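# Snap the front panel onto the computer tower

## Task

Place the front panel on the tower's front face with its top edge upward, and push it in until each of the four pegs has snapped into its hole. The panel's door must be closed and the tower must remain standing upright.

## Robot and tools

Robot: two arms on a table. left_arm is mounted on the +y side, with its base at (+0.009, +0.248, +0.041) m, quat_wxyz (+1.000, 0, 0, -0.025). right_arm is on the -y side, at (+0.024, -0.248, +0.002) m, quat_wxyz (+1.000, 0, 0, +0.005). The arm names do not match image sides. Each arm has a two-finger gripper. Its fingers point along the gripper's own +z axis and close along its y axis. end_effector_position is the point between the finger pads, about 1 cm short of the fingertips.

Scene frame: the origin is at table-top height, midway between the arms' nominal bases. +x points out over the table, +z points up and +y points toward left_arm. All positions are in metres and all orientations are quaternions written w, x, y, z.

Row layout, used by execute_actions and move: one flat list of 16 numbers covering both arms. The first 8 are left_arm's x, y, z, qw, qx, qy, qz, opening. The last 8 are the same fields for right_arm. Each group is an absolute target pose for that gripper in the scene frame, not an offset. Opening runs from -1 (closed) to +1 (fully open, 0.094 m). A row must always carry all 16 numbers. To keep an arm still, resend the exact pose from the last result in which it stopped, plus its current opening. Writing 0 for an opening is a real command, not a no-op. To keep a gripper's orientation, repeat the same quaternion in every row; do not copy the reported one, which drifts.

execute_actions(actions, cameras): actions is a list of actions. Each action is a list of up to 15 rows, and each row lasts one 1/30 s step. If an action has fewer than 15 rows, its last row repeats to fill it out. An action is rejected for both arms if any target lies more than 0.6 m from that gripper's starting position along any of the gripper's axes. The whole call is rejected if its first action fails this check or any action is malformed. On each step the controller limits the command to within 100 mm and 20 degrees of the measured pose. The arm may therefore stop at the "Hand target" shown in the result, so send the remainder in the next action. An empty actions list simply reports the current state and images. cameras takes a list of names (cam_left_wrist, cam_right_wrist). Omitted, null or ["all"] returns every camera; [] returns none; an unknown name voids the call.

move(target, speed, blend, opening_speed, blocking, cameras): moves each gripper in a straight line to the absolute pose(s) in target. target is either one 16-number row or a list of up to 15 rows whose openings are identical. It has no 0.6 m limit. speed is in m/s, from 0.002 to 0.5, default 0.25; rotation is capped at twice that in rad/s. Give one value, or one per target. blend, in metres, rounds the corners at intermediate targets; it defaults to 0. opening_speed, if given, ramps the fingers at that rate per second on the -1..1 scale and must be at least 0.2. Otherwise the opening is applied at the start. Paths do not avoid obstacles or the other arm. Faster moves lag, overshoot and hit harder, and aiming past a contact point presses harder. A move is capped at 10 s. With blocking=false the call returns after about 0.5 s while the arms keep moving; call wait or stop before sending execute_actions. The result adds a "move:" line with an ending such as done, off_target, moving, held or fault. Any arm the ending does not name is done, meaning within 10 mm and 2 degrees. limits=paced means a pose was clipped, and limits=held means steps were held back. Neither done nor off_target tells you about contact.

wait(seconds 0 to 10, cameras): lets time pass with the last commands held. stop(): brakes a running move. zoom_image(camera, region=[x0,y0,x1,y1]): returns a magnified crop of the latest image from cam_left_wrist or cam_right_wrist; both are 896x504. The crop can be at most 504x504 px, measured from the top-left corner. read_manual(section="licences"): returns licence text only. finished_scene(scene, check): the first call submits your check, in which you list for each condition what the pictures and readings show and how the condition could still be failing. You may keep working after it. The second call ends the scene for good.

Reading results: each result gives each gripper's end_effector_position and quaternion. Positions can be off by roughly a centimetre, more at long reach. It also gives the Hand target and the Tool commands. grip_measured uses the opening scale. With nothing held it reads up to about 1.6 mm wide. On a hard part under full squeeze it reads up to about 0.064 below the part's width. A command slightly below the touch reading grips lightly, and about 0.11 below it gives full force, roughly 50 to 62 N per pad. To release, command well above grip_measured. grip_effort_nm is the gripper motor's effort in N m at the shaft: negative closes, and it is not the pad force. Joint torques are listed in joint order and include the arm's own weight. Torques 3 and 4 wrap at ±28 N m. Step readings list positions during actions, and HELD marks steps that were withheld. A "pose unreachable" line means the clearance check blocked that arm. That check does not stop the grippers or wrist cameras from hitting each other. Camera calibration (K, distortion, T_world_to_cam) is provided for each wrist camera; it is approximate and shifts as the arm moves.

Cautions: anything that falls off the table, or is left off it, means failure. Avoid drops, releasing parts that are still moving, slams, and very hard pushes. Keep the arms from colliding hard or pressing against each other, since that can end the attempt. Occasional disturbances may tug on a held part. Heavy loads, outstretched arms and pushing toward unreachable poses heat the motors. At 85 °C a MOTOR HOT line appears, and at 100 °C the arm goes limp for 30 to 60 s or longer. With nothing in contact, a resting offset of about 1 cm is normal. With the wrist close to joint 1's axis, a small move can swing the whole arm.

Each tool is called after "Call:" as name(argument=value, ...) on one line, values as JSON.

## Session

Call:
execute_actions(actions=[])

Scene clock: 0.00 s.
left_arm: end_effector_position=(+0.6995, +0.2424, +0.2504) grip_measured=+1.000 grip_effort_nm=n/a end_effector_quat_wxyz=(+0.553, -0.249, +0.788, -0.107) | right_arm: end_effector_position=(+0.1427, +0.0205, +0.2521) grip_measured=+1.000 grip_effort_nm=n/a end_effector_quat_wxyz=(+0.026, +0.797, -0.602, +0.043)
Joint positions: left_arm=[0.005 1.696 1.151 0.165 -0.148 -0.557 0.094] | right_arm=[1.184 1.151 1.128 -1.62 0.068 -0.649 0.094]
Joint velocities: left_arm=[0.005 0.005 -0.002 -0.007 0.007 0.022 0] | right_arm=[-0.005 0.005 0.002 0.012 -0.051 0.022 0]
Joint torques (N m): no reading
Motor temperatures (°C): left_arm=[24 28 33 26 24 21 25] | right_arm=[22 35 42 22 24 23 25]
Heat: left arm: hottest elbow 33 °C; right arm: hottest elbow 42 °C.
Hand target: left_arm +0.7066, +0.2421, +0.2591; +0.560, -0.248, +0.783, -0.110 | right_arm +0.1450, +0.0265, +0.2628; +0.011, +0.797, -0.603, +0.038
Tool commands: left_gripper/opening=+1.0 right_gripper/opening=+1.0
camera_calibration:
cam_left_wrist: T_world_to_cam=[[0.273346, -0.858222, 0.434438, -0.0908897], [-0.633901, -0.500414, -0.589708, 0.752029], [0.723499, -0.114197, -0.680814, -0.220312], [0, 0, 0, 1]] pos_world=[0.660952, 0.273163, 0.332972]
cam_right_wrist: T_world_to_cam=[[0.962761, 0.26899, 0.0271362, -0.151117], [0.217832, -0.831252, 0.511439, -0.103527], [0.160129, -0.486482, -0.858891, 0.290647], [0, 0, 0, 1]] pos_world=[0.1215, 0.0959863, 0.306683]

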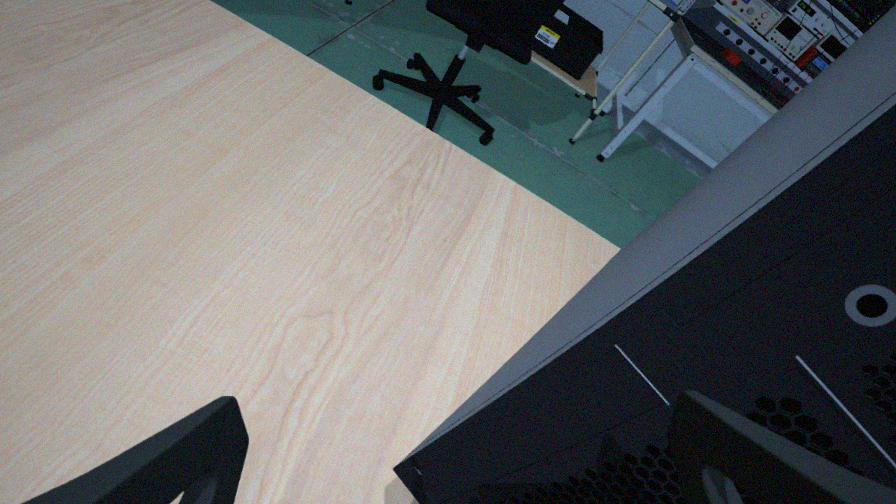

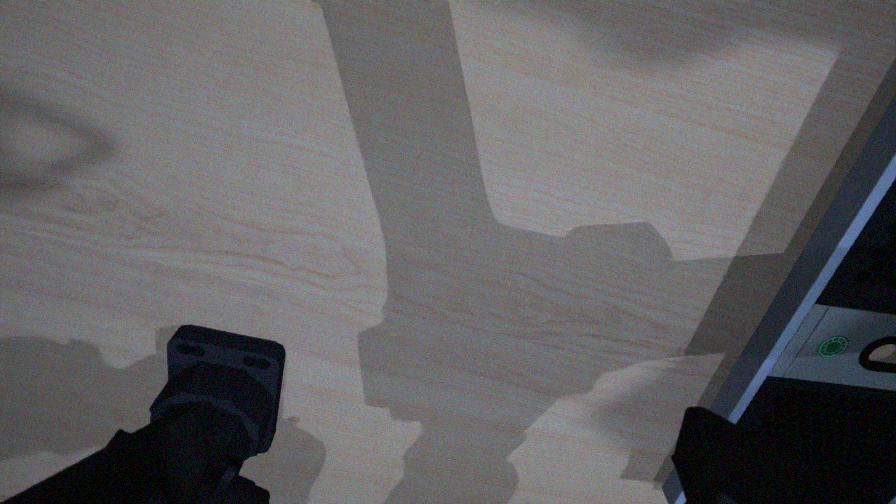

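Call:
move(target=[0.40, 0.30, 0.45, 0.612, -0.1, 0.78, -0.05, 1, 0.2, -0.3, 0.45, 0.02, 0.8, -0.6, 0.02, 1])

Call:
move(target=[0.35, 0.25, 0.45, 0.65, 0, 0.76, 0, 1, 0.25, -0.28, 0.45, 0.25, 0.25, 0.93, 0.0, 1])

Scene clock: 8.27 s.
left_arm: end_effector_position=(+0.4040, +0.2945, +0.4484) grip_measured=+1.000 grip_effort_nm=-0.032 end_effector_quat_wxyz=(+0.613, -0.104, +0.781, -0.056) | right_arm: end_effector_position=(+0.1989, -0.2929, +0.4249) grip_measured=+1.000 grip_effort_nm=0.002 end_effector_quat_wxyz=(-0.091, +0.770, -0.585, +0.240)
Joint positions: left_arm=[0.222 0.712 0.811 -0.345 0.127 -0.192 0.094] | right_arm=[-0.224 0.624 1.27 -1.699 0.036 -2.065 0.094]
Joint velocities: left_arm=[-0.005 0.005 0.012 0.002 -0.022 0.022 0] | right_arm=[0.015 -0.015 -0.002 -0.002 -0.007 -0.081 0]
Joint torques (N m): left_arm=[0.85 -0.85 10.21 1.87 0.1 0.15] | right_arm=[-1.79 -0.15 12.64 0.5 0.01 -0.21]
Motor temperatures (°C): left_arm=[24 28 34 26 24 21 25] | right_arm=[22 35 43 22 24 23 25]
Heat: left arm: hottest elbow 34 °C; right arm: hottest elbow 43 °C.
Hand target: left_arm +0.4042, +0.2971, +0.4518; +0.613, -0.102, +0.781, -0.051 | right_arm +0.1959, -0.2943, +0.4454; -0.097, +0.766, -0.580, +0.261
Off the commanded pose: left_arm 0.007 m, 1 deg | right_arm 0.026 m, 29 deg; orientation clipped.
joint sent to its limit (right arm) — joint 4 (wrist pitch), lower limit. The joint targets are off in position and orientation.
move: off_target (right_arm); limits=paced
camera_calibration:
cam_left_wrist: T_world_to_cam=[[0.0939113, -0.97433, 0.204602, 0.158342], [-0.616185, -0.218301, -0.756743, 0.692127], [0.781982, -0.0550058, -0.620869, 0.0663256], [0, 0, 0, 1]] pos_world=[0.359743, 0.309018, 0.532545]
cam_right_wrist: T_world_to_cam=[[0.849407, 0.296646, 0.436473, -0.268922], [-0.0296142, -0.798968, 0.600644, -0.443932], [0.526906, -0.523118, -0.669864, 0.113642], [0, 0, 0, 1]] pos_world=[0.155399, -0.215465, 0.460147]

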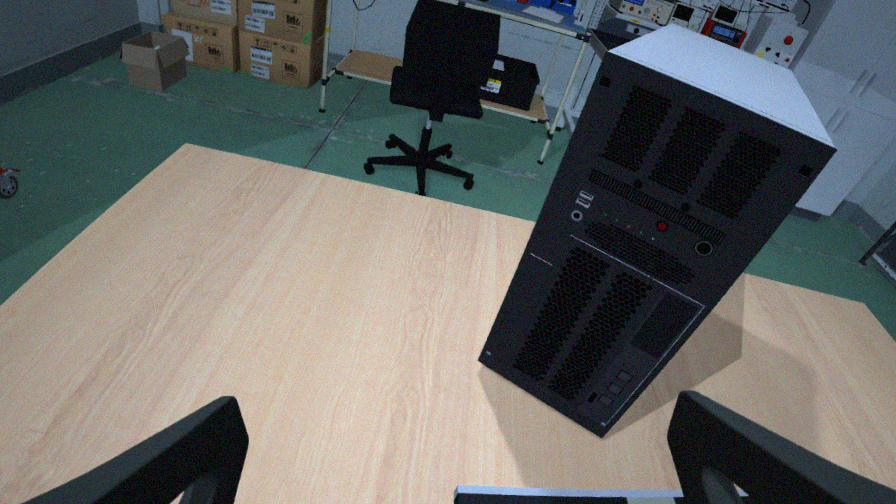

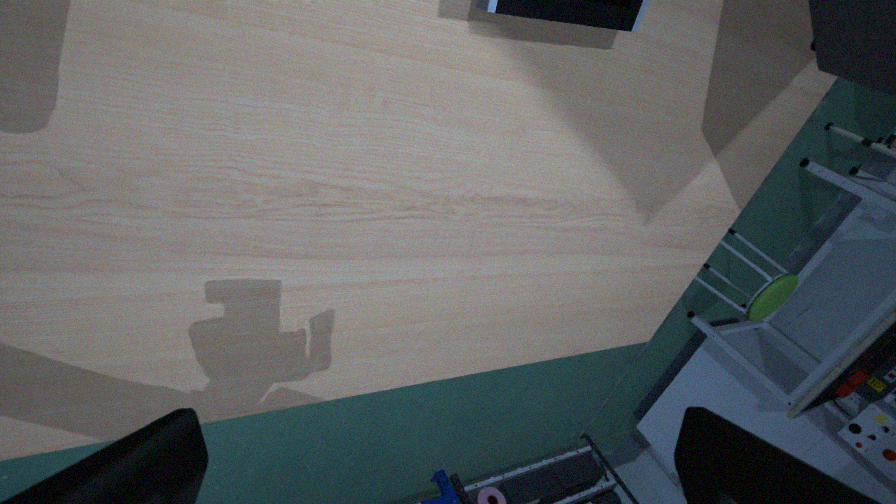

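Scene clock: 14.03 s.
left_arm: end_effector_position=(+0.3535, +0.2511, +0.4497) grip_measured=+1.000 grip_effort_nm=-0.037 end_effector_quat_wxyz=(+0.649, -0.006, +0.761, -0.001) | right_arm: end_effector_position=(+0.2430, -0.2826, +0.4279) grip_measured=+1.000 grip_effort_nm=0.007 end_effector_quat_wxyz=(+0.225, +0.250, +0.942, -0.007)
Joint positions: left_arm=[0.063 0.516 0.703 -0.345 0.007 -0.009 0.094] | right_arm=[-0.095 0.761 1.332 -1.696 0.09 0.415 0.094]
Joint velocities: left_arm=[-0.005 -0.005 -0.007 0.002 0.037 -0.007 0] | right_arm=[-0.015 -0.005 -0.032 0.007 -0.081 0.081 0]
Joint torques (N m): left_arm=[-0.67 0.62 9.25 2.07 -0.11 0.13] | right_arm=[-0.5 -0.85 13.12 1.29 0.25 0.07]
Motor temperatures (°C): left_arm=[24 28 34 26 24 21 25] | right_arm=[22 35 44 22 24 23 25]
Heat: left arm: hottest elbow 34 °C; right arm: hottest elbow 44 °C.
Hand target: left_arm +0.3512, +0.2489, +0.4506; +0.650, +0.000, +0.760, +0.001 | right_arm +0.2489, -0.2806, +0.4500; +0.253, +0.251, +0.935, +0.000
Off the commanded pose: left_arm 0.004 m, 1 deg | right_arm 0.023 m, 3 deg.
move: off_target (right_arm)
camera_calibration:
cam_left_wrist: T_world_to_cam=[[0.00826651, -0.999965, -0.00119136, 0.249798], [-0.560606, -0.00364785, -0.828075, 0.611107], [0.828041, 0.00751317, -0.560617, 0.0451924], [0, 0, 0, 1]] pos_world=[0.303104, 0.251679, 0.531675]
cam_right_wrist: T_world_to_cam=[[-0.486031, -0.869644, -0.0865616, -0.0920322], [-0.872689, 0.488249, -0.00517943, 0.391738], [0.0467679, 0.073024, -0.996233, 0.522555], [0, 0, 0, 1]] pos_world=[0.272696, -0.30946, 0.514649]

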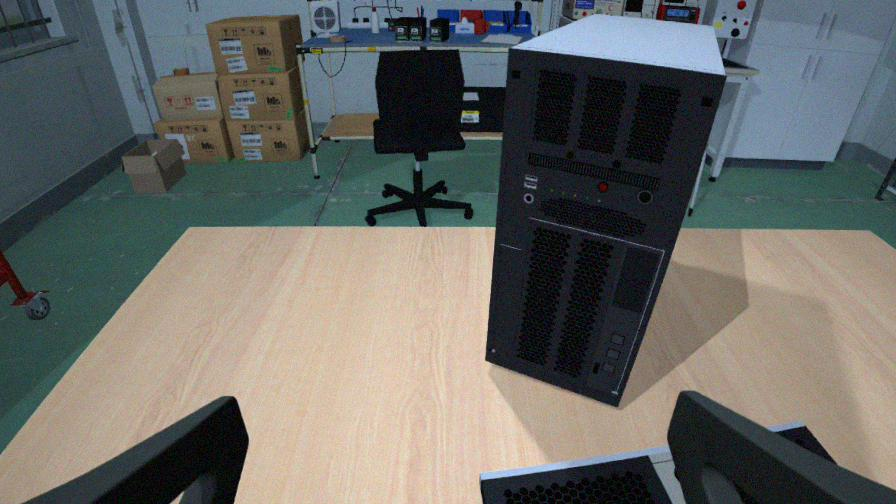

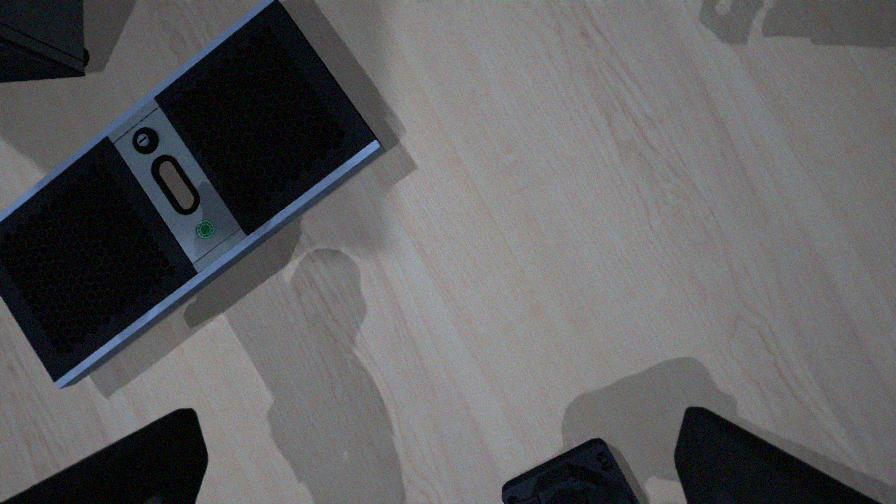

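Call:
move(target=[0.35, 0.25, 0.45, 0.65, 0, 0.76, 0, 1, 0.30, -0.33, 0.23, 0.683, -0.184, 0.683, 0.184, 1])

Call:
zoom_image(camera="cam_right_wrist", region=[100, 0, 600, 500])

Scene clock: 42.10 s.
left_arm: end_effector_position=(+0.3528, +0.2505, +0.4504) grip_measured=+1.000 grip_effort_nm=-0.037 end_effector_quat_wxyz=(+0.650, -0.005, +0.760, -0.003) | right_arm: end_effector_position=(+0.3042, -0.3236, +0.2308) grip_measured=+1.000 grip_effort_nm=-0.002 end_effector_quat_wxyz=(+0.679, -0.183, +0.686, +0.186)
Joint positions: left_arm=[0.063 0.514 0.703 -0.345 0.011 -0.009 0.094] | right_arm=[-0.896 0.869 0.226 0.589 -1.413 -0.047 0.094]
Joint velocities: left_arm=[0.005 -0.005 0.002 -0.017 -0.022 -0.022 0] | right_arm=[-0.015 0.005 -0.007 -0.012 0.022 -0.007 0]
Joint torques (N m): left_arm=[0.15 0.5 9.16 2.04 0.09 0.11] | right_arm=[-1.85 -2.08 8.31 1.5 0.12 0.1]
Motor temperatures (°C): left_arm=[24 28 36 26 24 21 25] | right_arm=[22 35 49 22 24 23 25]
Heat: left arm: hottest elbow 36 °C; right arm: hottest elbow 49 °C.
Hand target: left_arm +0.3501, +0.2500, +0.4500; +0.650, +0.000, +0.760, +0.000 | right_arm +0.3042, -0.3268, +0.2302; +0.680, -0.176, +0.688, +0.185
Off the commanded pose: left_arm 0.003 m, 1 deg | right_arm 0.008 m, 1 deg.
move: done
camera_calibration:
cam_left_wrist: T_world_to_cam=[[0.00487757, -0.999988, -0.000671293, 0.250173], [-0.558713, -0.00216845, -0.829358, 0.610899], [0.829346, 0.00442031, -0.558717, 0.0455947], [0, 0, 0, 1]] pos_world=[0.302284, 0.251293, 0.532297]
cam_right_wrist: T_world_to_cam=[[0.488618, -0.872416, -0.0119597, -0.429586], [-0.381937, -0.201549, -0.901944, 0.298524], [0.784459, 0.445274, -0.431688, 0.092086], [0, 0, 0, 1]] pos_world=[0.251683, -0.355614, 0.303866]

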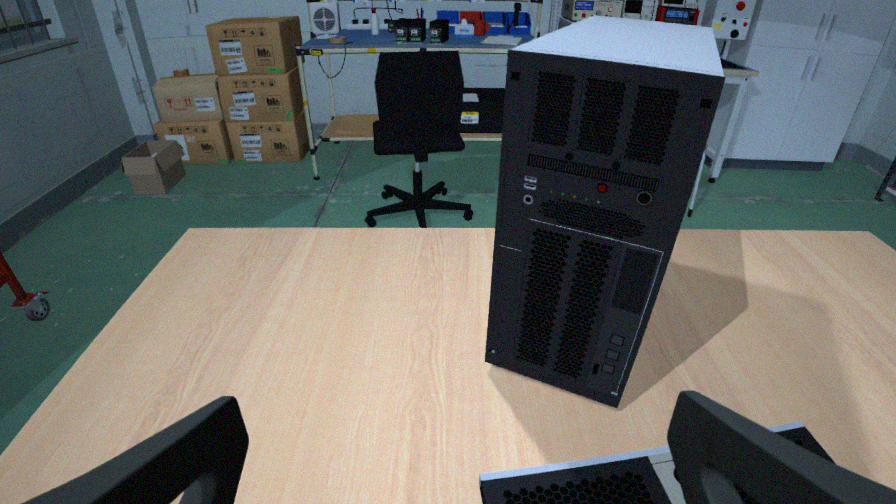

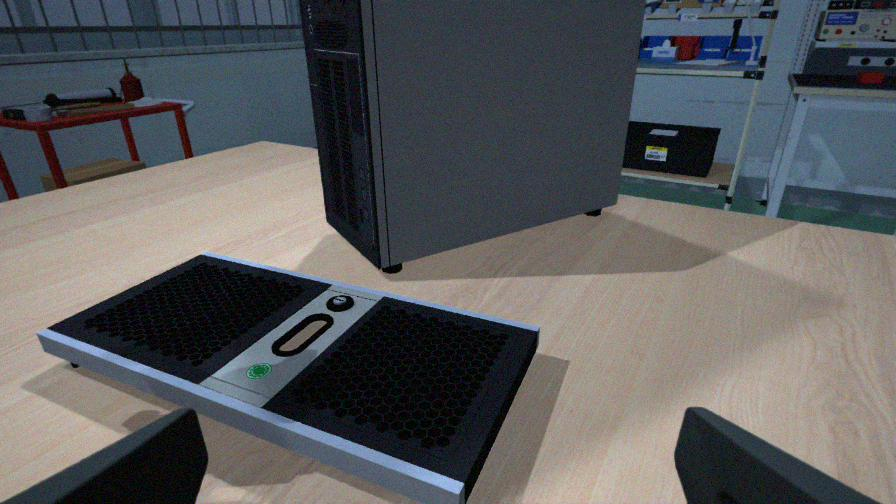

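Scaled by 1.008 from the camera's 896x504 image, which has a finer 1280x720 frame.

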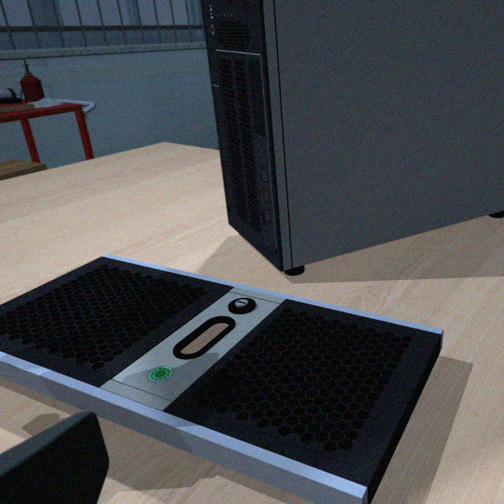

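Call:
zoom_image(camera="cam_right_wrist", region=[190, 270, 390, 420])

Call:
zoom_image(camera="cam_right_wrist", region=[20, 240, 240, 400])

Call:
zoom_image(camera="cam_right_wrist", region=[360, 300, 600, 504])

Scaled by 2.520 from the camera's 896x504 image, which has a finer 1280x720 frame.

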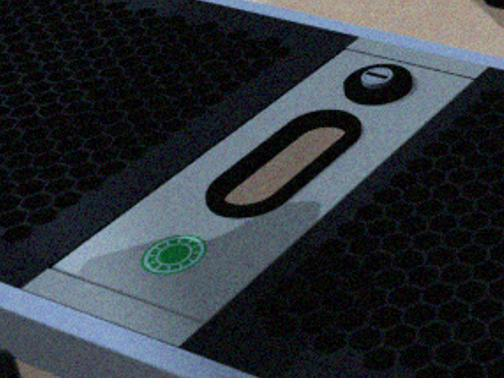

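Scaled by 2.291 from the camera's 896x504 image, which has a finer 1280x720 frame.

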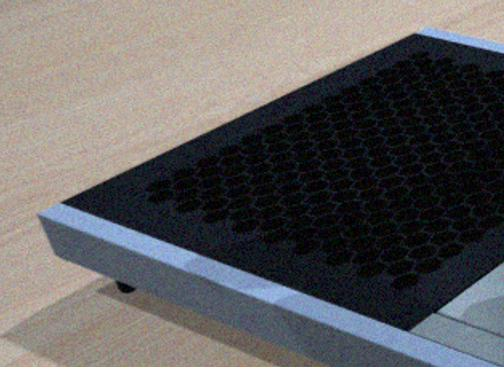

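Scaled by 2.100 from the camera's 896x504 image, which has a finer 1280x720 frame.

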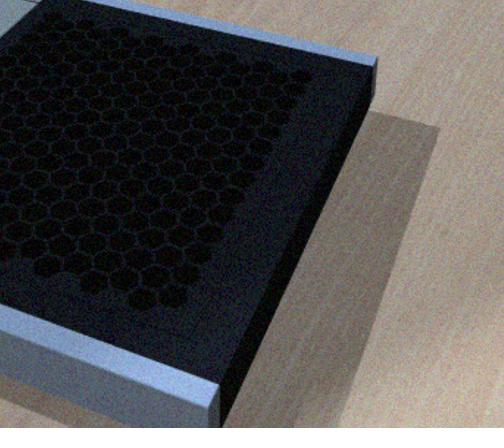

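Call:
move(target=[0.35, 0.25, 0.45, 0.65, 0, 0.76, 0, 1, 0.34, -0.10, 0.35, 0.35, 0, 0.93, 0.0, 1], cameras=["cam_right_wrist"])

Call:
zoom_image(camera="cam_right_wrist", region=[100, 100, 500, 450])

Call:
zoom_image(camera="cam_right_wrist", region=[400, 100, 800, 450])

Scene clock: 74.37 s.
left_arm: end_effector_position=(+0.3528, +0.2504, +0.4504) grip_measured=+1.000 grip_effort_nm=-0.037 end_effector_quat_wxyz=(+0.650, -0.005, +0.760, -0.003) | right_arm: end_effector_position=(+0.3312, -0.1145, +0.3229) grip_measured=+1.000 grip_effort_nm=-0.007 end_effector_quat_wxyz=(+0.336, -0.017, +0.941, -0.028)
Joint positions: left_arm=[0.063 0.514 0.703 -0.345 0.011 -0.009 0.094] | right_arm=[0.607 0.858 1.003 -1.148 0.412 0.46 0.094]
Joint velocities: left_arm=[-0.005 -0.015 -0.017 0.027 0.051 -0.007 0] | right_arm=[-0.015 -0.005 -0.012 0.007 0.022 0.007 0]
Joint torques (N m): left_arm=[0.21 0.56 9.2 2.04 0.09 0.14] | right_arm=[-0.5 -3.49 15.36 0.62 0.43 0.07]
Motor temperatures (°C): left_arm=[24 28 37 26 24 21 25] | right_arm=[22 34 48 22 24 23 24]
Heat: left arm: hottest elbow 37 °C; right arm: hottest elbow 48 °C.
Hand target: left_arm +0.3501, +0.2499, +0.4500; +0.650, +0.000, +0.760, +0.000 | right_arm +0.3364, -0.1065, +0.3497; +0.354, -0.010, +0.935, -0.013
Off the commanded pose: left_arm 0.003 m, 1 deg | right_arm 0.032 m, 4 deg.
move: off_target (right_arm)
camera_calibration:
cam_right_wrist: T_world_to_cam=[[-0.0020573, -0.997273, 0.0737753, -0.138785], [-0.969391, -0.0161239, -0.244991, 0.437784], [0.245512, -0.0720212, -0.966714, 0.30961], [0, 0, 0, 1]] pos_world=[0.348085, -0.109049, 0.416796]
Images, in order (width x height): cam_right_wrist 896x504.

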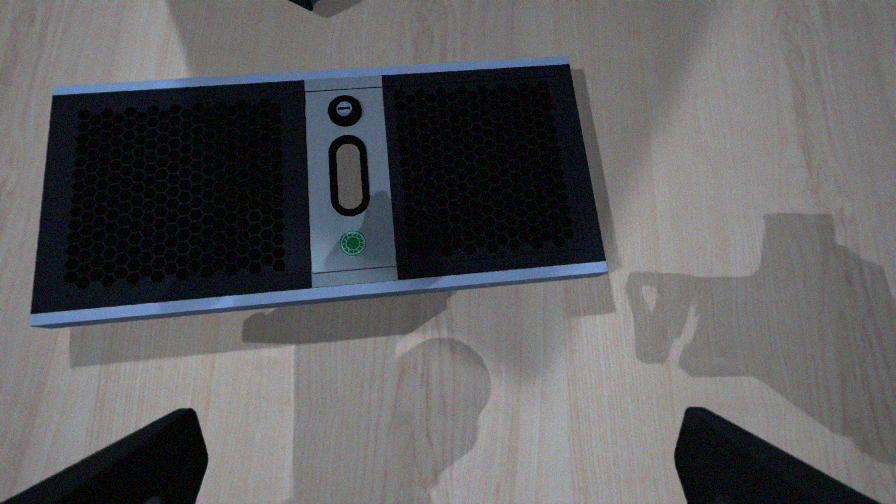

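Scaled by 1.260 from the camera's 896x504 image, which has a finer 1280x720 frame.

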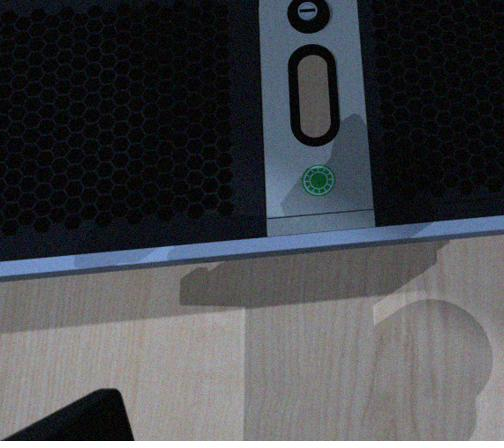

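Scaled by 1.260 from the camera's 896x504 image, which has a finer 1280x720 frame.

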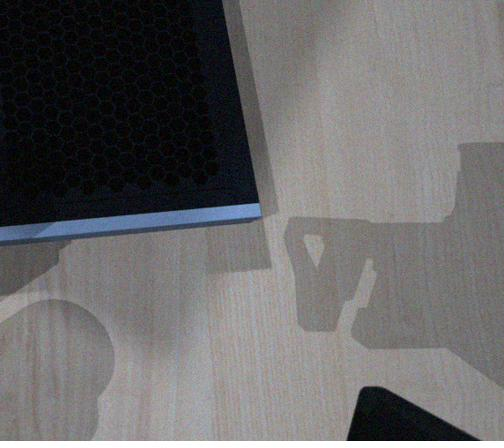

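Call:
zoom_image(camera="cam_right_wrist", region=[370, 210, 620, 310])

Call:
zoom_image(camera="cam_right_wrist", region=[380, 50, 600, 150])

Call:
zoom_image(camera="cam_right_wrist", region=[20, 230, 320, 330])

Scaled by 2.016 from the camera's 896x504 image, which has a finer 1280x720 frame.

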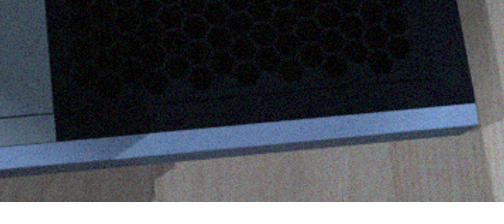

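Scaled by 2.291 from the camera's 896x504 image, which has a finer 1280x720 frame.

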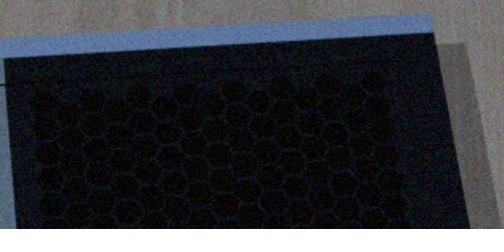

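Scaled by 1.680 from the camera's 896x504 image, which has a finer 1280x720 frame.

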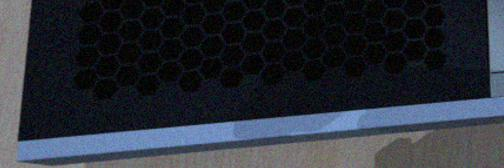

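Call:
move(target=[[0.35, 0.25, 0.45, 0.65, 0, 0.76, 0, -1, 0.30, -0.10, 0.20, 0.345, 0.574, 0.637, 0.383, -0.23],[0.35, 0.25, 0.45, 0.65, 0, 0.76, 0, -1, 0.345, -0.053, 0.09, 0.345, 0.574, 0.637, 0.383, -0.23]])

Scene clock: 155.00 s.
left_arm: end_effector_position=(+0.3528, +0.2504, +0.4504) grip_measured=-0.988 grip_effort_nm=-0.647 end_effector_quat_wxyz=(+0.650, -0.005, +0.760, -0.003) | right_arm: end_effector_position=(+0.3403, -0.0574, +0.0868) grip_measured=-0.228 grip_effort_nm=-0.095 end_effector_quat_wxyz=(+0.342, +0.578, +0.637, +0.378)
Joint positions: left_arm=[0.063 0.514 0.703 -0.345 0.011 -0.009 0.001] | right_arm=[0.804 1.179 0.295 0.255 0.614 1.968 0.036]
Joint velocities: left_arm=[-0.005 0.005 -0.007 0.007 -0.037 0.051 0] | right_arm=[-0.005 -0.005 -0.012 0.022 -0.022 0.037 -0.001]
Joint torques (N m): left_arm=[0.03 0.38 9.11 1.99 0.06 0.13] | right_arm=[-1.44 -5.25 7.92 1.94 0.44 -0.2]
Motor temperatures (°C): left_arm=[24 27 38 26 24 21 25] | right_arm=[22 34 60 22 24 23 24]
Heat: left arm: hottest elbow 38 °C; right arm: hottest elbow 60 °C.
Hand target: left_arm +0.3501, +0.2500, +0.4500; +0.650, +0.000, +0.760, +0.000 | right_arm +0.3445, -0.0545, +0.0907; +0.346, +0.576, +0.635, +0.383
Off the commanded pose: left_arm 0.003 m, 1 deg | right_arm 0.007 m, 1 deg.
move: done
camera_calibration:
cam_left_wrist: T_world_to_cam=[[0.00450071, -0.99999, -0.000612154, 0.250214], [-0.558713, -0.00200693, -0.829358, 0.610859], [0.829349, 0.00407472, -0.558717, 0.0456805], [0, 0, 0, 1]] pos_world=[0.302284, 0.251251, 0.532297]
cam_right_wrist: T_world_to_cam=[[-0.49346, -0.0414822, -0.868779, 0.239569], [-0.452204, 0.865483, 0.215524, 0.224325], [0.742973, 0.499217, -0.44584, -0.0984371], [0, 0, 0, 1]] pos_world=[0.292794, -0.13507, 0.115898]

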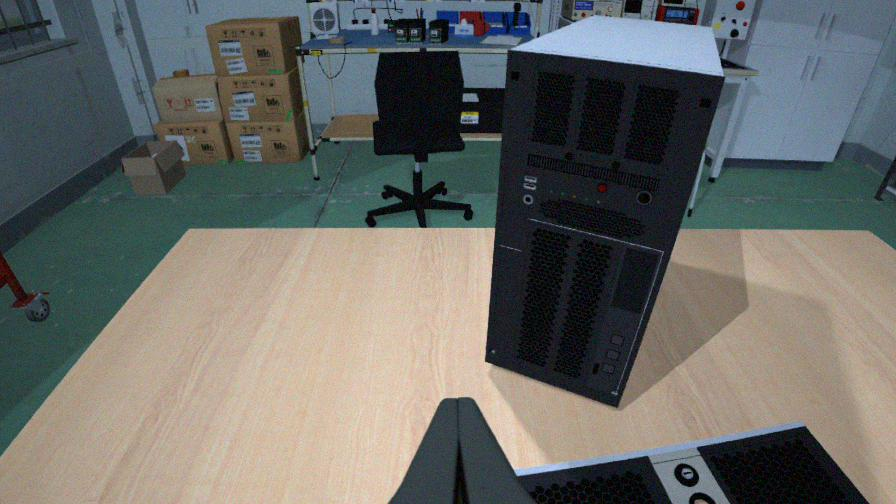

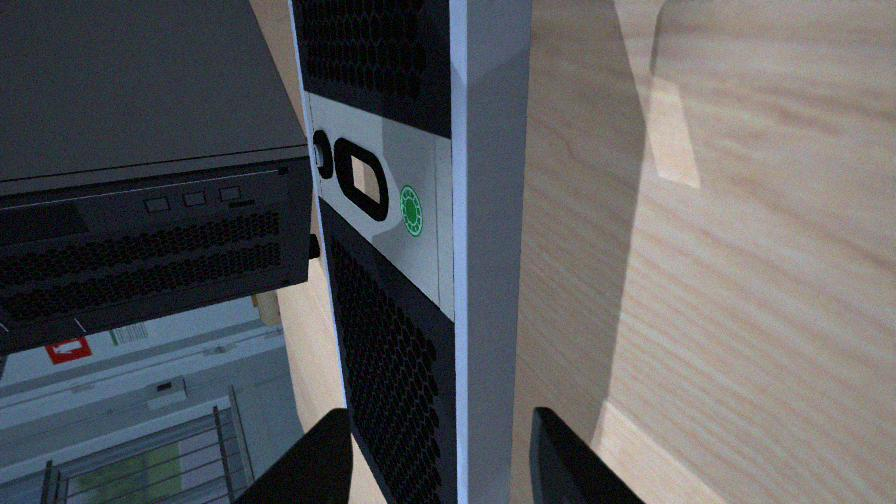

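Call:
move(target=[0.35, 0.25, 0.45, 0.65, 0, 0.76, 0, -1, 0.410, -0.047, 0.042, 0.345, 0.574, 0.637, 0.383, -0.23], speed=0.06, cameras=["cam_right_wrist"])

Scene clock: 171.20 s.
left_arm: end_effector_position=(+0.3527, +0.2504, +0.4506) grip_measured=-0.988 grip_effort_nm=-0.657 end_effector_quat_wxyz=(+0.650, -0.005, +0.760, -0.003) | right_arm: end_effector_position=(+0.3931, -0.0527, +0.0330) grip_measured=-0.228 grip_effort_nm=-0.090 end_effector_quat_wxyz=(+0.337, +0.577, +0.645, +0.369)
Joint positions: left_arm=[0.063 0.513 0.703 -0.345 0.011 -0.009 0.001] | right_arm=[0.674 1.535 0.363 0.567 0.497 1.88 0.036]
Joint velocities: left_arm=[-0.034 0.005 0.017 -0.012 0.051 0.007 0] | right_arm=[-0.015 -0.005 -0.012 0.007 0.066 -0.007 0]
Joint torques (N m): left_arm=[0.38 0.38 9.07 1.99 0.09 0.15] | right_arm=[-2.08 -7.94 7.87 1.87 0.13 -0.23]
Motor temperatures (°C): left_arm=[24 27 38 26 24 21 25] | right_arm=[22 34 56 22 24 23 24]
Heat: left arm: hottest elbow 38 °C; right arm: hottest elbow 56 °C.
Hand target: left_arm +0.3500, +0.2500, +0.4501; +0.650, +0.000, +0.760, +0.000 | right_arm +0.4085, -0.0469, +0.0434; +0.344, +0.575, +0.637, +0.382
Off the commanded pose: left_arm 0.003 m, 1 deg | right_arm 0.020 m, 2 deg.
move: off_target (right_arm)
camera_calibration:
cam_right_wrist: T_world_to_cam=[[-0.511566, -0.0559651, -0.857419, 0.225043], [-0.455236, 0.863969, 0.215217, 0.256824], [0.728739, 0.500425, -0.467455, -0.157575], [0, 0, 0, 1]] pos_world=[0.346871, -0.130438, 0.0640244]
Images, in order (width x height): cam_right_wrist 896x504.

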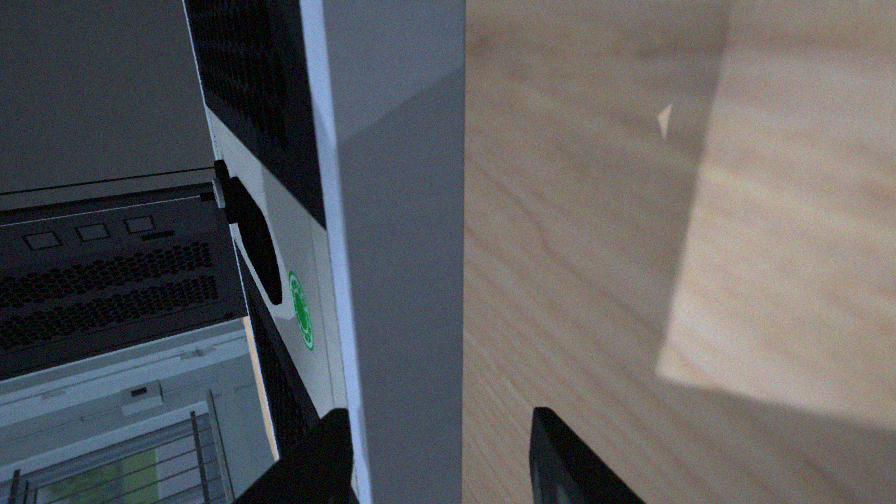

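Call:
move(target=[0.35, 0.25, 0.45, 0.65, 0, 0.76, 0, -1, 0.410, -0.047, 0.052, 0.345, 0.574, 0.637, 0.383, -0.23], speed=0.06, cameras=[])

Call:
move(target=[0.35, 0.25, 0.45, 0.65, 0, 0.76, 0, -1, 0.432, -0.045, 0.049, 0.345, 0.574, 0.637, 0.383, -0.23], speed=0.05, cameras=["cam_right_wrist"])

Scene clock: 186.83 s.
left_arm: end_effector_position=(+0.3527, +0.2504, +0.4506) grip_measured=-0.988 grip_effort_nm=-0.652 end_effector_quat_wxyz=(+0.650, -0.005, +0.760, -0.003) | right_arm: end_effector_position=(+0.3947, -0.0524, +0.0362) grip_measured=-0.228 grip_effort_nm=-0.095 end_effector_quat_wxyz=(+0.338, +0.576, +0.646, +0.370)
Joint positions: left_arm=[0.063 0.513 0.703 -0.345 0.011 -0.009 0.001] | right_arm=[0.672 1.525 0.367 0.555 0.496 1.875 0.036]
Joint velocities: left_arm=[-0.015 0.005 -0.017 -0.007 0.007 0.007 0] | right_arm=[-0.015 -0.024 0.002 -0.012 -0.051 -0.051 0]
Joint torques (N m): left_arm=[-0.26 0.44 9.17 2.06 0.09 0.13] | right_arm=[-1.79 -9.52 7.9 0.77 0.11 -0.29]
Motor temperatures (°C): left_arm=[24 27 38 26 24 21 25] | right_arm=[22 34 53 22 24 23 24]
Heat: left arm: hottest elbow 38 °C; right arm: hottest elbow 53 °C.
Hand target: left_arm +0.3501, +0.2500, +0.4500; +0.650, +0.000, +0.760, +0.000 | right_arm +0.4095, -0.0472, +0.0522; +0.345, +0.574, +0.636, +0.383
Off the commanded pose: left_arm 0.003 m, 1 deg | right_arm 0.023 m, 2 deg.
move: off_target (right_arm)
No camera images: "cameras" was empty.

Scene clock: 187.77 s.
left_arm: end_effector_position=(+0.3527, +0.2504, +0.4506) grip_measured=-0.988 grip_effort_nm=-0.637 end_effector_quat_wxyz=(+0.650, -0.005, +0.760, -0.003) | right_arm: end_effector_position=(+0.4154, -0.0498, +0.0392) grip_measured=-0.228 grip_effort_nm=-0.095 end_effector_quat_wxyz=(+0.337, +0.577, +0.644, +0.373)
Joint positions: left_arm=[0.063 0.513 0.703 -0.345 0.011 -0.009 0.001] | right_arm=[0.635 1.552 0.412 0.554 0.464 1.855 0.036]
Joint velocities: left_arm=[0.005 -0.005 -0.012 0.012 0.022 -0.007 -0.001] | right_arm=[-0.005 -0.005 -0.002 0.007 -0.037 -0.037 0]
Joint torques (N m): left_arm=[-0.09 0.44 9.09 1.99 0.07 0.13] | right_arm=[-2.61 -8 8.21 1.61 0.15 -0.28]
Motor temperatures (°C): left_arm=[24 27 38 26 24 21 25] | right_arm=[22 34 53 22 24 23 24]
Heat: left arm: hottest elbow 38 °C; right arm: hottest elbow 53 °C.
Hand target: left_arm +0.3501, +0.2500, +0.4500; +0.650, +0.000, +0.760, +0.000 | right_arm +0.4311, -0.0450, +0.0491; +0.344, +0.574, +0.637, +0.382
Off the commanded pose: left_arm 0.003 m, 1 deg | right_arm 0.020 m, 2 deg.
move: off_target (right_arm)
camera_calibration:
cam_right_wrist: T_world_to_cam=[[-0.506064, -0.0518925, -0.860934, 0.239993], [-0.457217, 0.862534, 0.216767, 0.263804], [0.731336, 0.503331, -0.460223, -0.173709], [0, 0, 0, 1]] pos_world=[0.369107, -0.127653, 0.069489]
Images, in order (width x height): cam_right_wrist 896x504.

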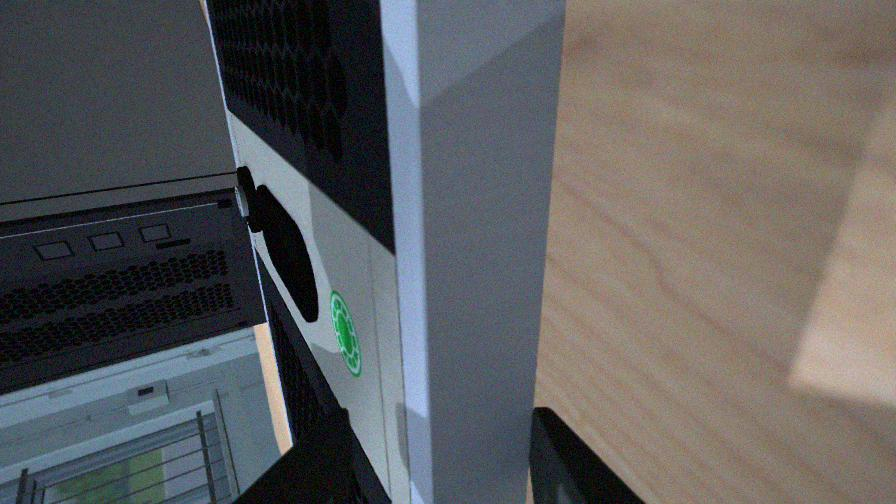

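Call:
move(target=[[0.35, 0.25, 0.45, 0.65, 0, 0.76, 0, -1, 0.432, -0.045, 0.042, 0.345, 0.574, 0.637, 0.383, -0.23],[0.35, 0.25, 0.45, 0.65, 0, 0.76, 0, -1, 0.446, -0.043, 0.039, 0.345, 0.574, 0.637, 0.383, -0.23]], speed=0.05, cameras=["cam_right_wrist"])

Scene clock: 193.73 s.
left_arm: end_effector_position=(+0.3527, +0.2504, +0.4506) grip_measured=-0.988 grip_effort_nm=-0.647 end_effector_quat_wxyz=(+0.650, -0.005, +0.760, -0.003) | right_arm: end_effector_position=(+0.4300, -0.0472, +0.0316) grip_measured=-0.228 grip_effort_nm=-0.095 end_effector_quat_wxyz=(+0.338, +0.577, +0.643, +0.373)
Joint positions: left_arm=[0.063 0.513 0.703 -0.345 0.011 -0.009 0.001] | right_arm=[0.614 1.61 0.445 0.585 0.449 1.842 0.036]
Joint velocities: left_arm=[-0.005 -0.015 -0.022 0.012 -0.007 0.022 -0.001] | right_arm=[-0.015 -0.005 0.022 0.017 -0.051 -0.051 0]
Joint torques (N m): left_arm=[0.03 0.44 9.07 1.95 0.08 0.13] | right_arm=[-2.26 -8.76 7.84 1.59 0.02 -0.22]
Motor temperatures (°C): left_arm=[24 27 38 26 24 21 25] | right_arm=[22 34 52 22 24 23 24]
Heat: left arm: hottest elbow 38 °C; right arm: hottest elbow 52 °C.
Hand target: left_arm +0.3501, +0.2500, +0.4500; +0.650, +0.000, +0.760, +0.000 | right_arm +0.4453, -0.0432, +0.0393; +0.345, +0.574, +0.637, +0.382
Off the commanded pose: left_arm 0.003 m, 1 deg | right_arm 0.018 m, 2 deg.
move: off_target (right_arm)
camera_calibration:
cam_right_wrist: T_world_to_cam=[[-0.505587, -0.0517111, -0.861224, 0.240828], [-0.456213, 0.86326, 0.215989, 0.269569], [0.732292, 0.502103, -0.460045, -0.189614], [0, 0, 0, 1]] pos_world=[0.383593, -0.125049, 0.0619519]
Images, in order (width x height): cam_right_wrist 896x504.

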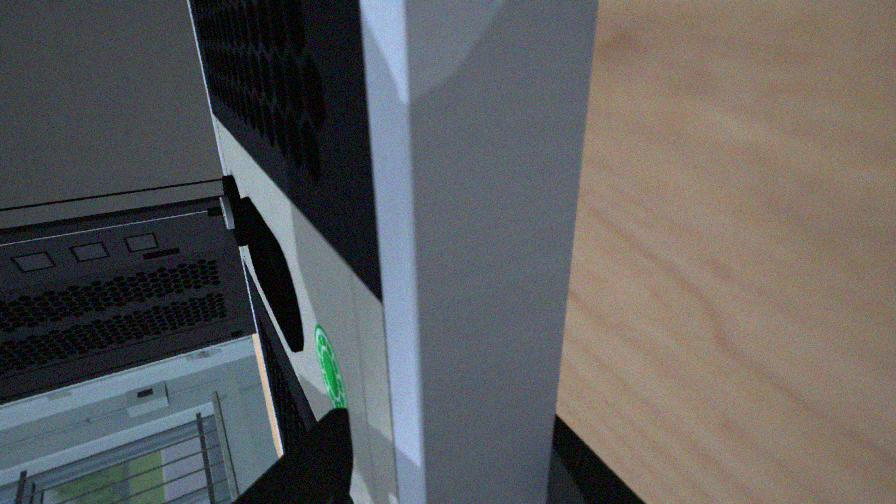

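Call:
move(target=[0.35, 0.25, 0.45, 0.65, 0, 0.76, 0, -1, 0.450, -0.043, 0.10, 0.345, 0.574, 0.637, 0.383, -0.23], speed=0.05, cameras=["cam_right_wrist","cam_left_wrist"])

Scene clock: 199.70 s.
left_arm: end_effector_position=(+0.3527, +0.2504, +0.4506) grip_measured=-0.988 grip_effort_nm=-0.647 end_effector_quat_wxyz=(+0.650, -0.005, +0.760, -0.003) | right_arm: end_effector_position=(+0.4282, -0.0506, +0.0701) grip_measured=-0.228 grip_effort_nm=-0.095 end_effector_quat_wxyz=(+0.333, +0.578, +0.653, +0.358)
Joint positions: left_arm=[0.063 0.513 0.703 -0.345 0.011 -0.009 0.001] | right_arm=[0.608 1.439 0.472 0.353 0.439 1.837 0.036]
Joint velocities: left_arm=[-0.015 -0.005 0.007 -0.017 -0.051 -0.095 -0.001] | right_arm=[-0.005 -0.005 -0.017 -0.007 0.051 0.051 -0.001]
Joint torques (N m): left_arm=[0.15 0.38 9.13 1.94 0.08 0.11] | right_arm=[-2.32 -10.4 10.74 1.2 0.19 -0.25]
Motor temperatures (°C): left_arm=[24 27 38 26 24 21 25] | right_arm=[22 34 51 22 24 23 24]
Heat: left arm: hottest elbow 38 °C; right arm: hottest elbow 51 °C.
Hand target: left_arm +0.3501, +0.2500, +0.4500; +0.650, +0.000, +0.760, +0.000 | right_arm +0.4487, -0.0436, +0.0995; +0.345, +0.574, +0.636, +0.383
Off the commanded pose: left_arm 0.003 m, 1 deg | right_arm 0.038 m, 4 deg.
move: off_target (right_arm)
camera_calibration:
cam_left_wrist: T_world_to_cam=[[0.00450094, -0.99999, -0.000615624, 0.250215], [-0.558397, -0.00200263, -0.829571, 0.610885], [0.829562, 0.00407762, -0.5584, 0.0456189], [0, 0, 0, 1]] pos_world=[0.302146, 0.251249, 0.5324]
cam_right_wrist: T_world_to_cam=[[-0.531076, -0.070694, -0.84437, 0.281605], [-0.452717, 0.866028, 0.212234, 0.26221], [0.716244, 0.494973, -0.491931, -0.160211], [0, 0, 0, 1]] pos_world=[0.383011, -0.127874, 0.103316]

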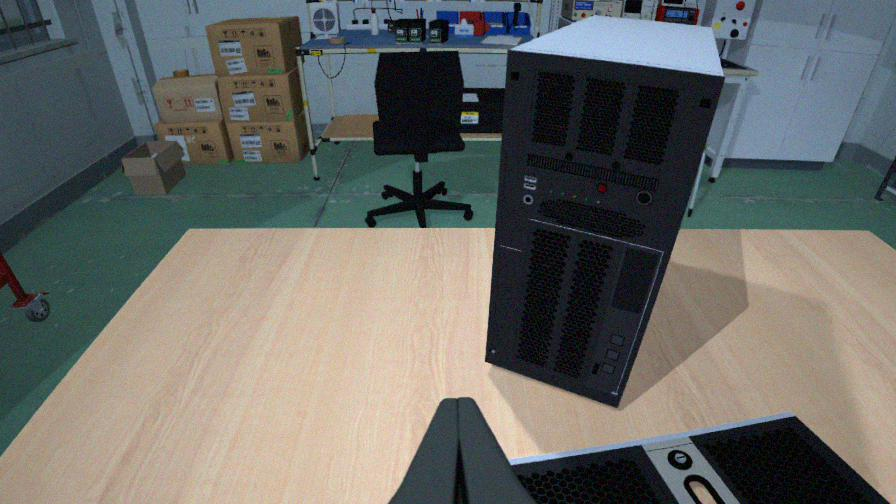

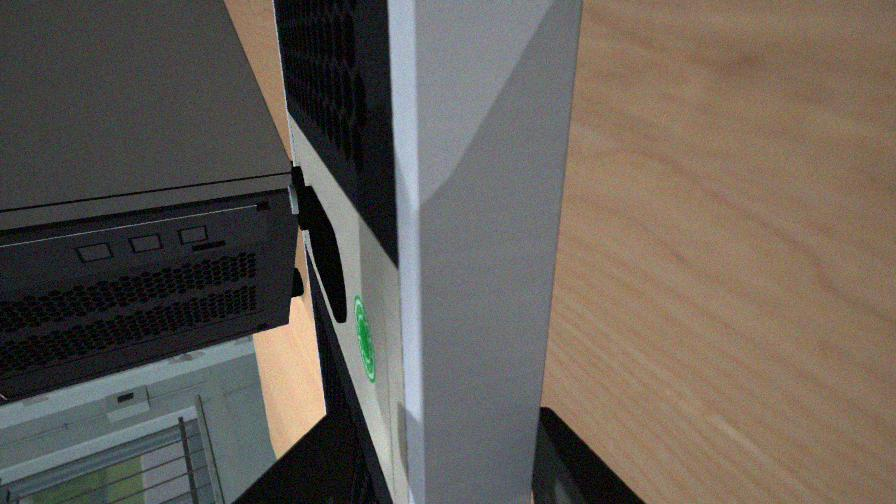

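Call:
move(target=[0.35, 0.25, 0.45, 0.65, 0, 0.76, 0, -1, 0.470, -0.041, 0.115, 0.407, 0.532, 0.59, 0.452, -0.23], speed=0.05, cameras=["cam_right_wrist"])

Scene clock: 210.50 s.
left_arm: end_effector_position=(+0.3527, +0.2504, +0.4506) grip_measured=-0.988 grip_effort_nm=-0.652 end_effector_quat_wxyz=(+0.650, -0.005, +0.760, -0.003) | right_arm: end_effector_position=(+0.4587, -0.0396, +0.1020) grip_measured=-0.228 grip_effort_nm=-0.095 end_effector_quat_wxyz=(+0.394, +0.537, +0.602, +0.441)
Joint positions: left_arm=[0.063 0.513 0.703 -0.345 0.011 -0.009 0.001] | right_arm=[0.6 1.537 0.472 0.72 0.473 1.732 0.036]
Joint velocities: left_arm=[0.005 0.005 -0.017 0.012 0.022 0.037 0] | right_arm=[-0.015 0.005 -0.002 -0.002 -0.066 -0.022 -0.001]
Joint torques (N m): left_arm=[-0.09 0.5 9.13 1.92 0.09 0.14] | right_arm=[-2.2 -9.7 7.6 2.26 0.3 -0.23]
Motor temperatures (°C): left_arm=[24 27 38 26 24 21 25] | right_arm=[22 34 51 22 24 23 24]
Heat: left arm: hottest elbow 38 °C; right arm: hottest elbow 51 °C.
Hand target: left_arm +0.3501, +0.2500, +0.4500; +0.650, +0.000, +0.760, +0.000 | right_arm +0.4699, -0.0406, +0.1148; +0.406, +0.534, +0.589, +0.451
Off the commanded pose: left_arm 0.003 m, 1 deg | right_arm 0.017 m, 2 deg.
move: off_target (right_arm)
camera_calibration:
cam_right_wrist: T_world_to_cam=[[-0.315693, -0.0310292, -0.948354, 0.238856], [-0.500113, 0.854811, 0.138512, 0.288505], [0.806365, 0.518011, -0.285376, -0.233236], [0, 0, 0, 1]] pos_world=[0.407764, -0.118387, 0.119999]
Images, in order (width x height): cam_right_wrist 896x504.

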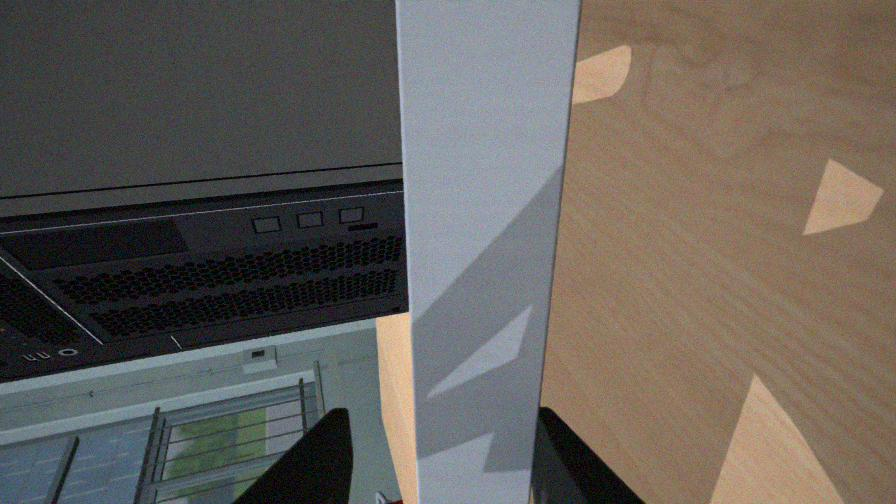

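Call:
move(target=[0.35, 0.25, 0.45, 0.65, 0, 0.76, 0, -1, 0.488, -0.039, 0.112, 0.407, 0.532, 0.59, 0.452, -0.23], speed=0.05, cameras=["cam_right_wrist"])

Call:
move(target=[0.35, 0.25, 0.45, 0.65, 0, 0.76, 0, -1, 0.488, -0.039, 0.112, 0.407, 0.532, 0.59, 0.452, -0.7], opening_speed=0.5, cameras=["cam_right_wrist"])

Scene clock: 217.53 s.
left_arm: end_effector_position=(+0.3527, +0.2504, +0.4506) grip_measured=-0.988 grip_effort_nm=-0.657 end_effector_quat_wxyz=(+0.650, -0.005, +0.760, -0.003) | right_arm: end_effector_position=(+0.4671, -0.0449, +0.0904) grip_measured=-0.228 grip_effort_nm=-0.090 end_effector_quat_wxyz=(+0.394, +0.538, +0.608, +0.430)
Joint positions: left_arm=[0.063 0.513 0.703 -0.345 0.011 -0.009 0.001] | right_arm=[0.575 1.577 0.485 0.729 0.454 1.718 0.036]
Joint velocities: left_arm=[-0.005 -0.015 -0.002 -0.002 0.007 -0.066 0.001] | right_arm=[0.005 -0.005 -0.017 0.007 -0.022 -0.007 0]
Joint torques (N m): left_arm=[0.21 0.44 9.11 1.99 0.08 0.11] | right_arm=[-2.26 -9.99 9.54 2.4 0.08 -0.27]
Motor temperatures (°C): left_arm=[24 27 38 26 24 21 25] | right_arm=[22 34 51 22 24 23 24]
Heat: left arm: hottest elbow 38 °C; right arm: hottest elbow 51 °C.
Hand target: left_arm +0.3501, +0.2500, +0.4500; +0.650, +0.000, +0.760, +0.000 | right_arm +0.4866, -0.0394, +0.1126; +0.407, +0.532, +0.590, +0.452
Off the commanded pose: left_arm 0.003 m, 1 deg | right_arm 0.031 m, 4 deg.
move: off_target (right_arm)
camera_calibration:
cam_right_wrist: T_world_to_cam=[[-0.331695, -0.0465068, -0.94224, 0.236628], [-0.495246, 0.858672, 0.131958, 0.297337], [0.802938, 0.510411, -0.307849, -0.23728], [0, 0, 0, 1]] pos_world=[0.416265, -0.1232, 0.110677]
Images, in order (width x height): cam_right_wrist 896x504.

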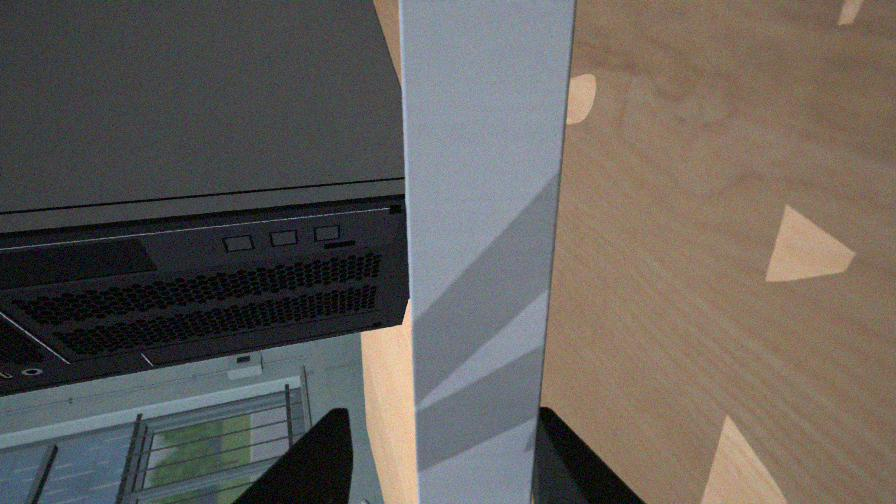

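Scene clock: 218.70 s.
left_arm: end_effector_position=(+0.3527, +0.2504, +0.4506) grip_measured=-0.988 grip_effort_nm=-0.647 end_effector_quat_wxyz=(+0.650, -0.005, +0.760, -0.003) | right_arm: end_effector_position=(+0.4671, -0.0450, +0.0899) grip_measured=-0.539 grip_effort_nm=-1.013 end_effector_quat_wxyz=(+0.394, +0.538, +0.608, +0.430)
Joint positions: left_arm=[0.063 0.513 0.703 -0.345 0.011 -0.009 0.001] | right_arm=[0.575 1.578 0.485 0.73 0.454 1.718 0.022]
Joint velocities: left_arm=[-0.005 -0.015 0.012 -0.012 0.022 0.037 -0.001] | right_arm=[-0.015 -0.015 -0.017 -0.012 -0.037 0.007 0.002]
Joint torques (N m): left_arm=[0.09 0.73 9.1 1.96 0.1 0.13] | right_arm=[-2.2 -9.76 9.58 2.37 0.11 -0.26]
Motor temperatures (°C): left_arm=[24 27 38 26 24 21 25] | right_arm=[22 34 51 22 24 23 24]
Heat: left arm: hottest elbow 38 °C; right arm: hottest elbow 51 °C.
Hand target: left_arm +0.3501, +0.2500, +0.4500; +0.650, +0.000, +0.760, +0.000 | right_arm +0.4867, -0.0397, +0.1123; +0.407, +0.532, +0.589, +0.451
Off the commanded pose: left_arm 0.003 m, 1 deg | right_arm 0.031 m, 4 deg.
move: off_target (right_arm)
camera_calibration:
cam_right_wrist: T_world_to_cam=[[-0.332324, -0.0471688, -0.941985, 0.236368], [-0.495241, 0.858713, 0.131718, 0.297555], [0.802681, 0.510282, -0.308731, -0.237254], [0, 0, 0, 1]] pos_world=[0.416352, -0.123298, 0.110215]
Images, in order (width x height): cam_right_wrist 896x504.

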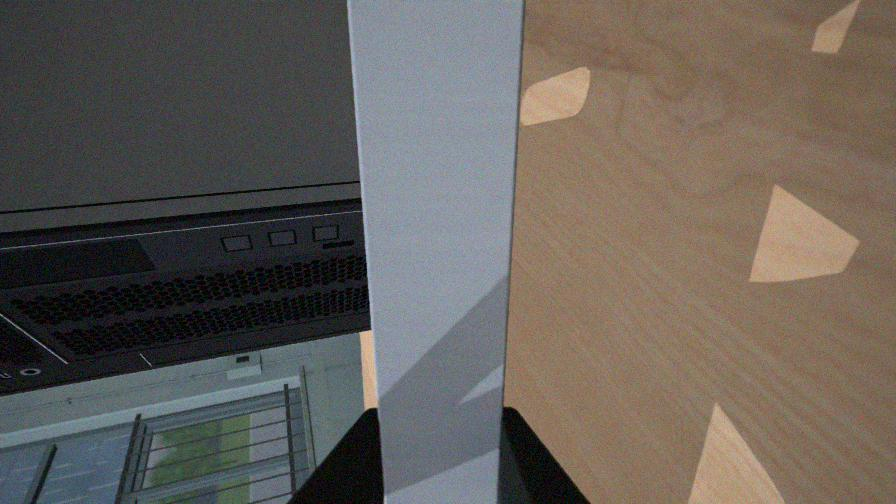

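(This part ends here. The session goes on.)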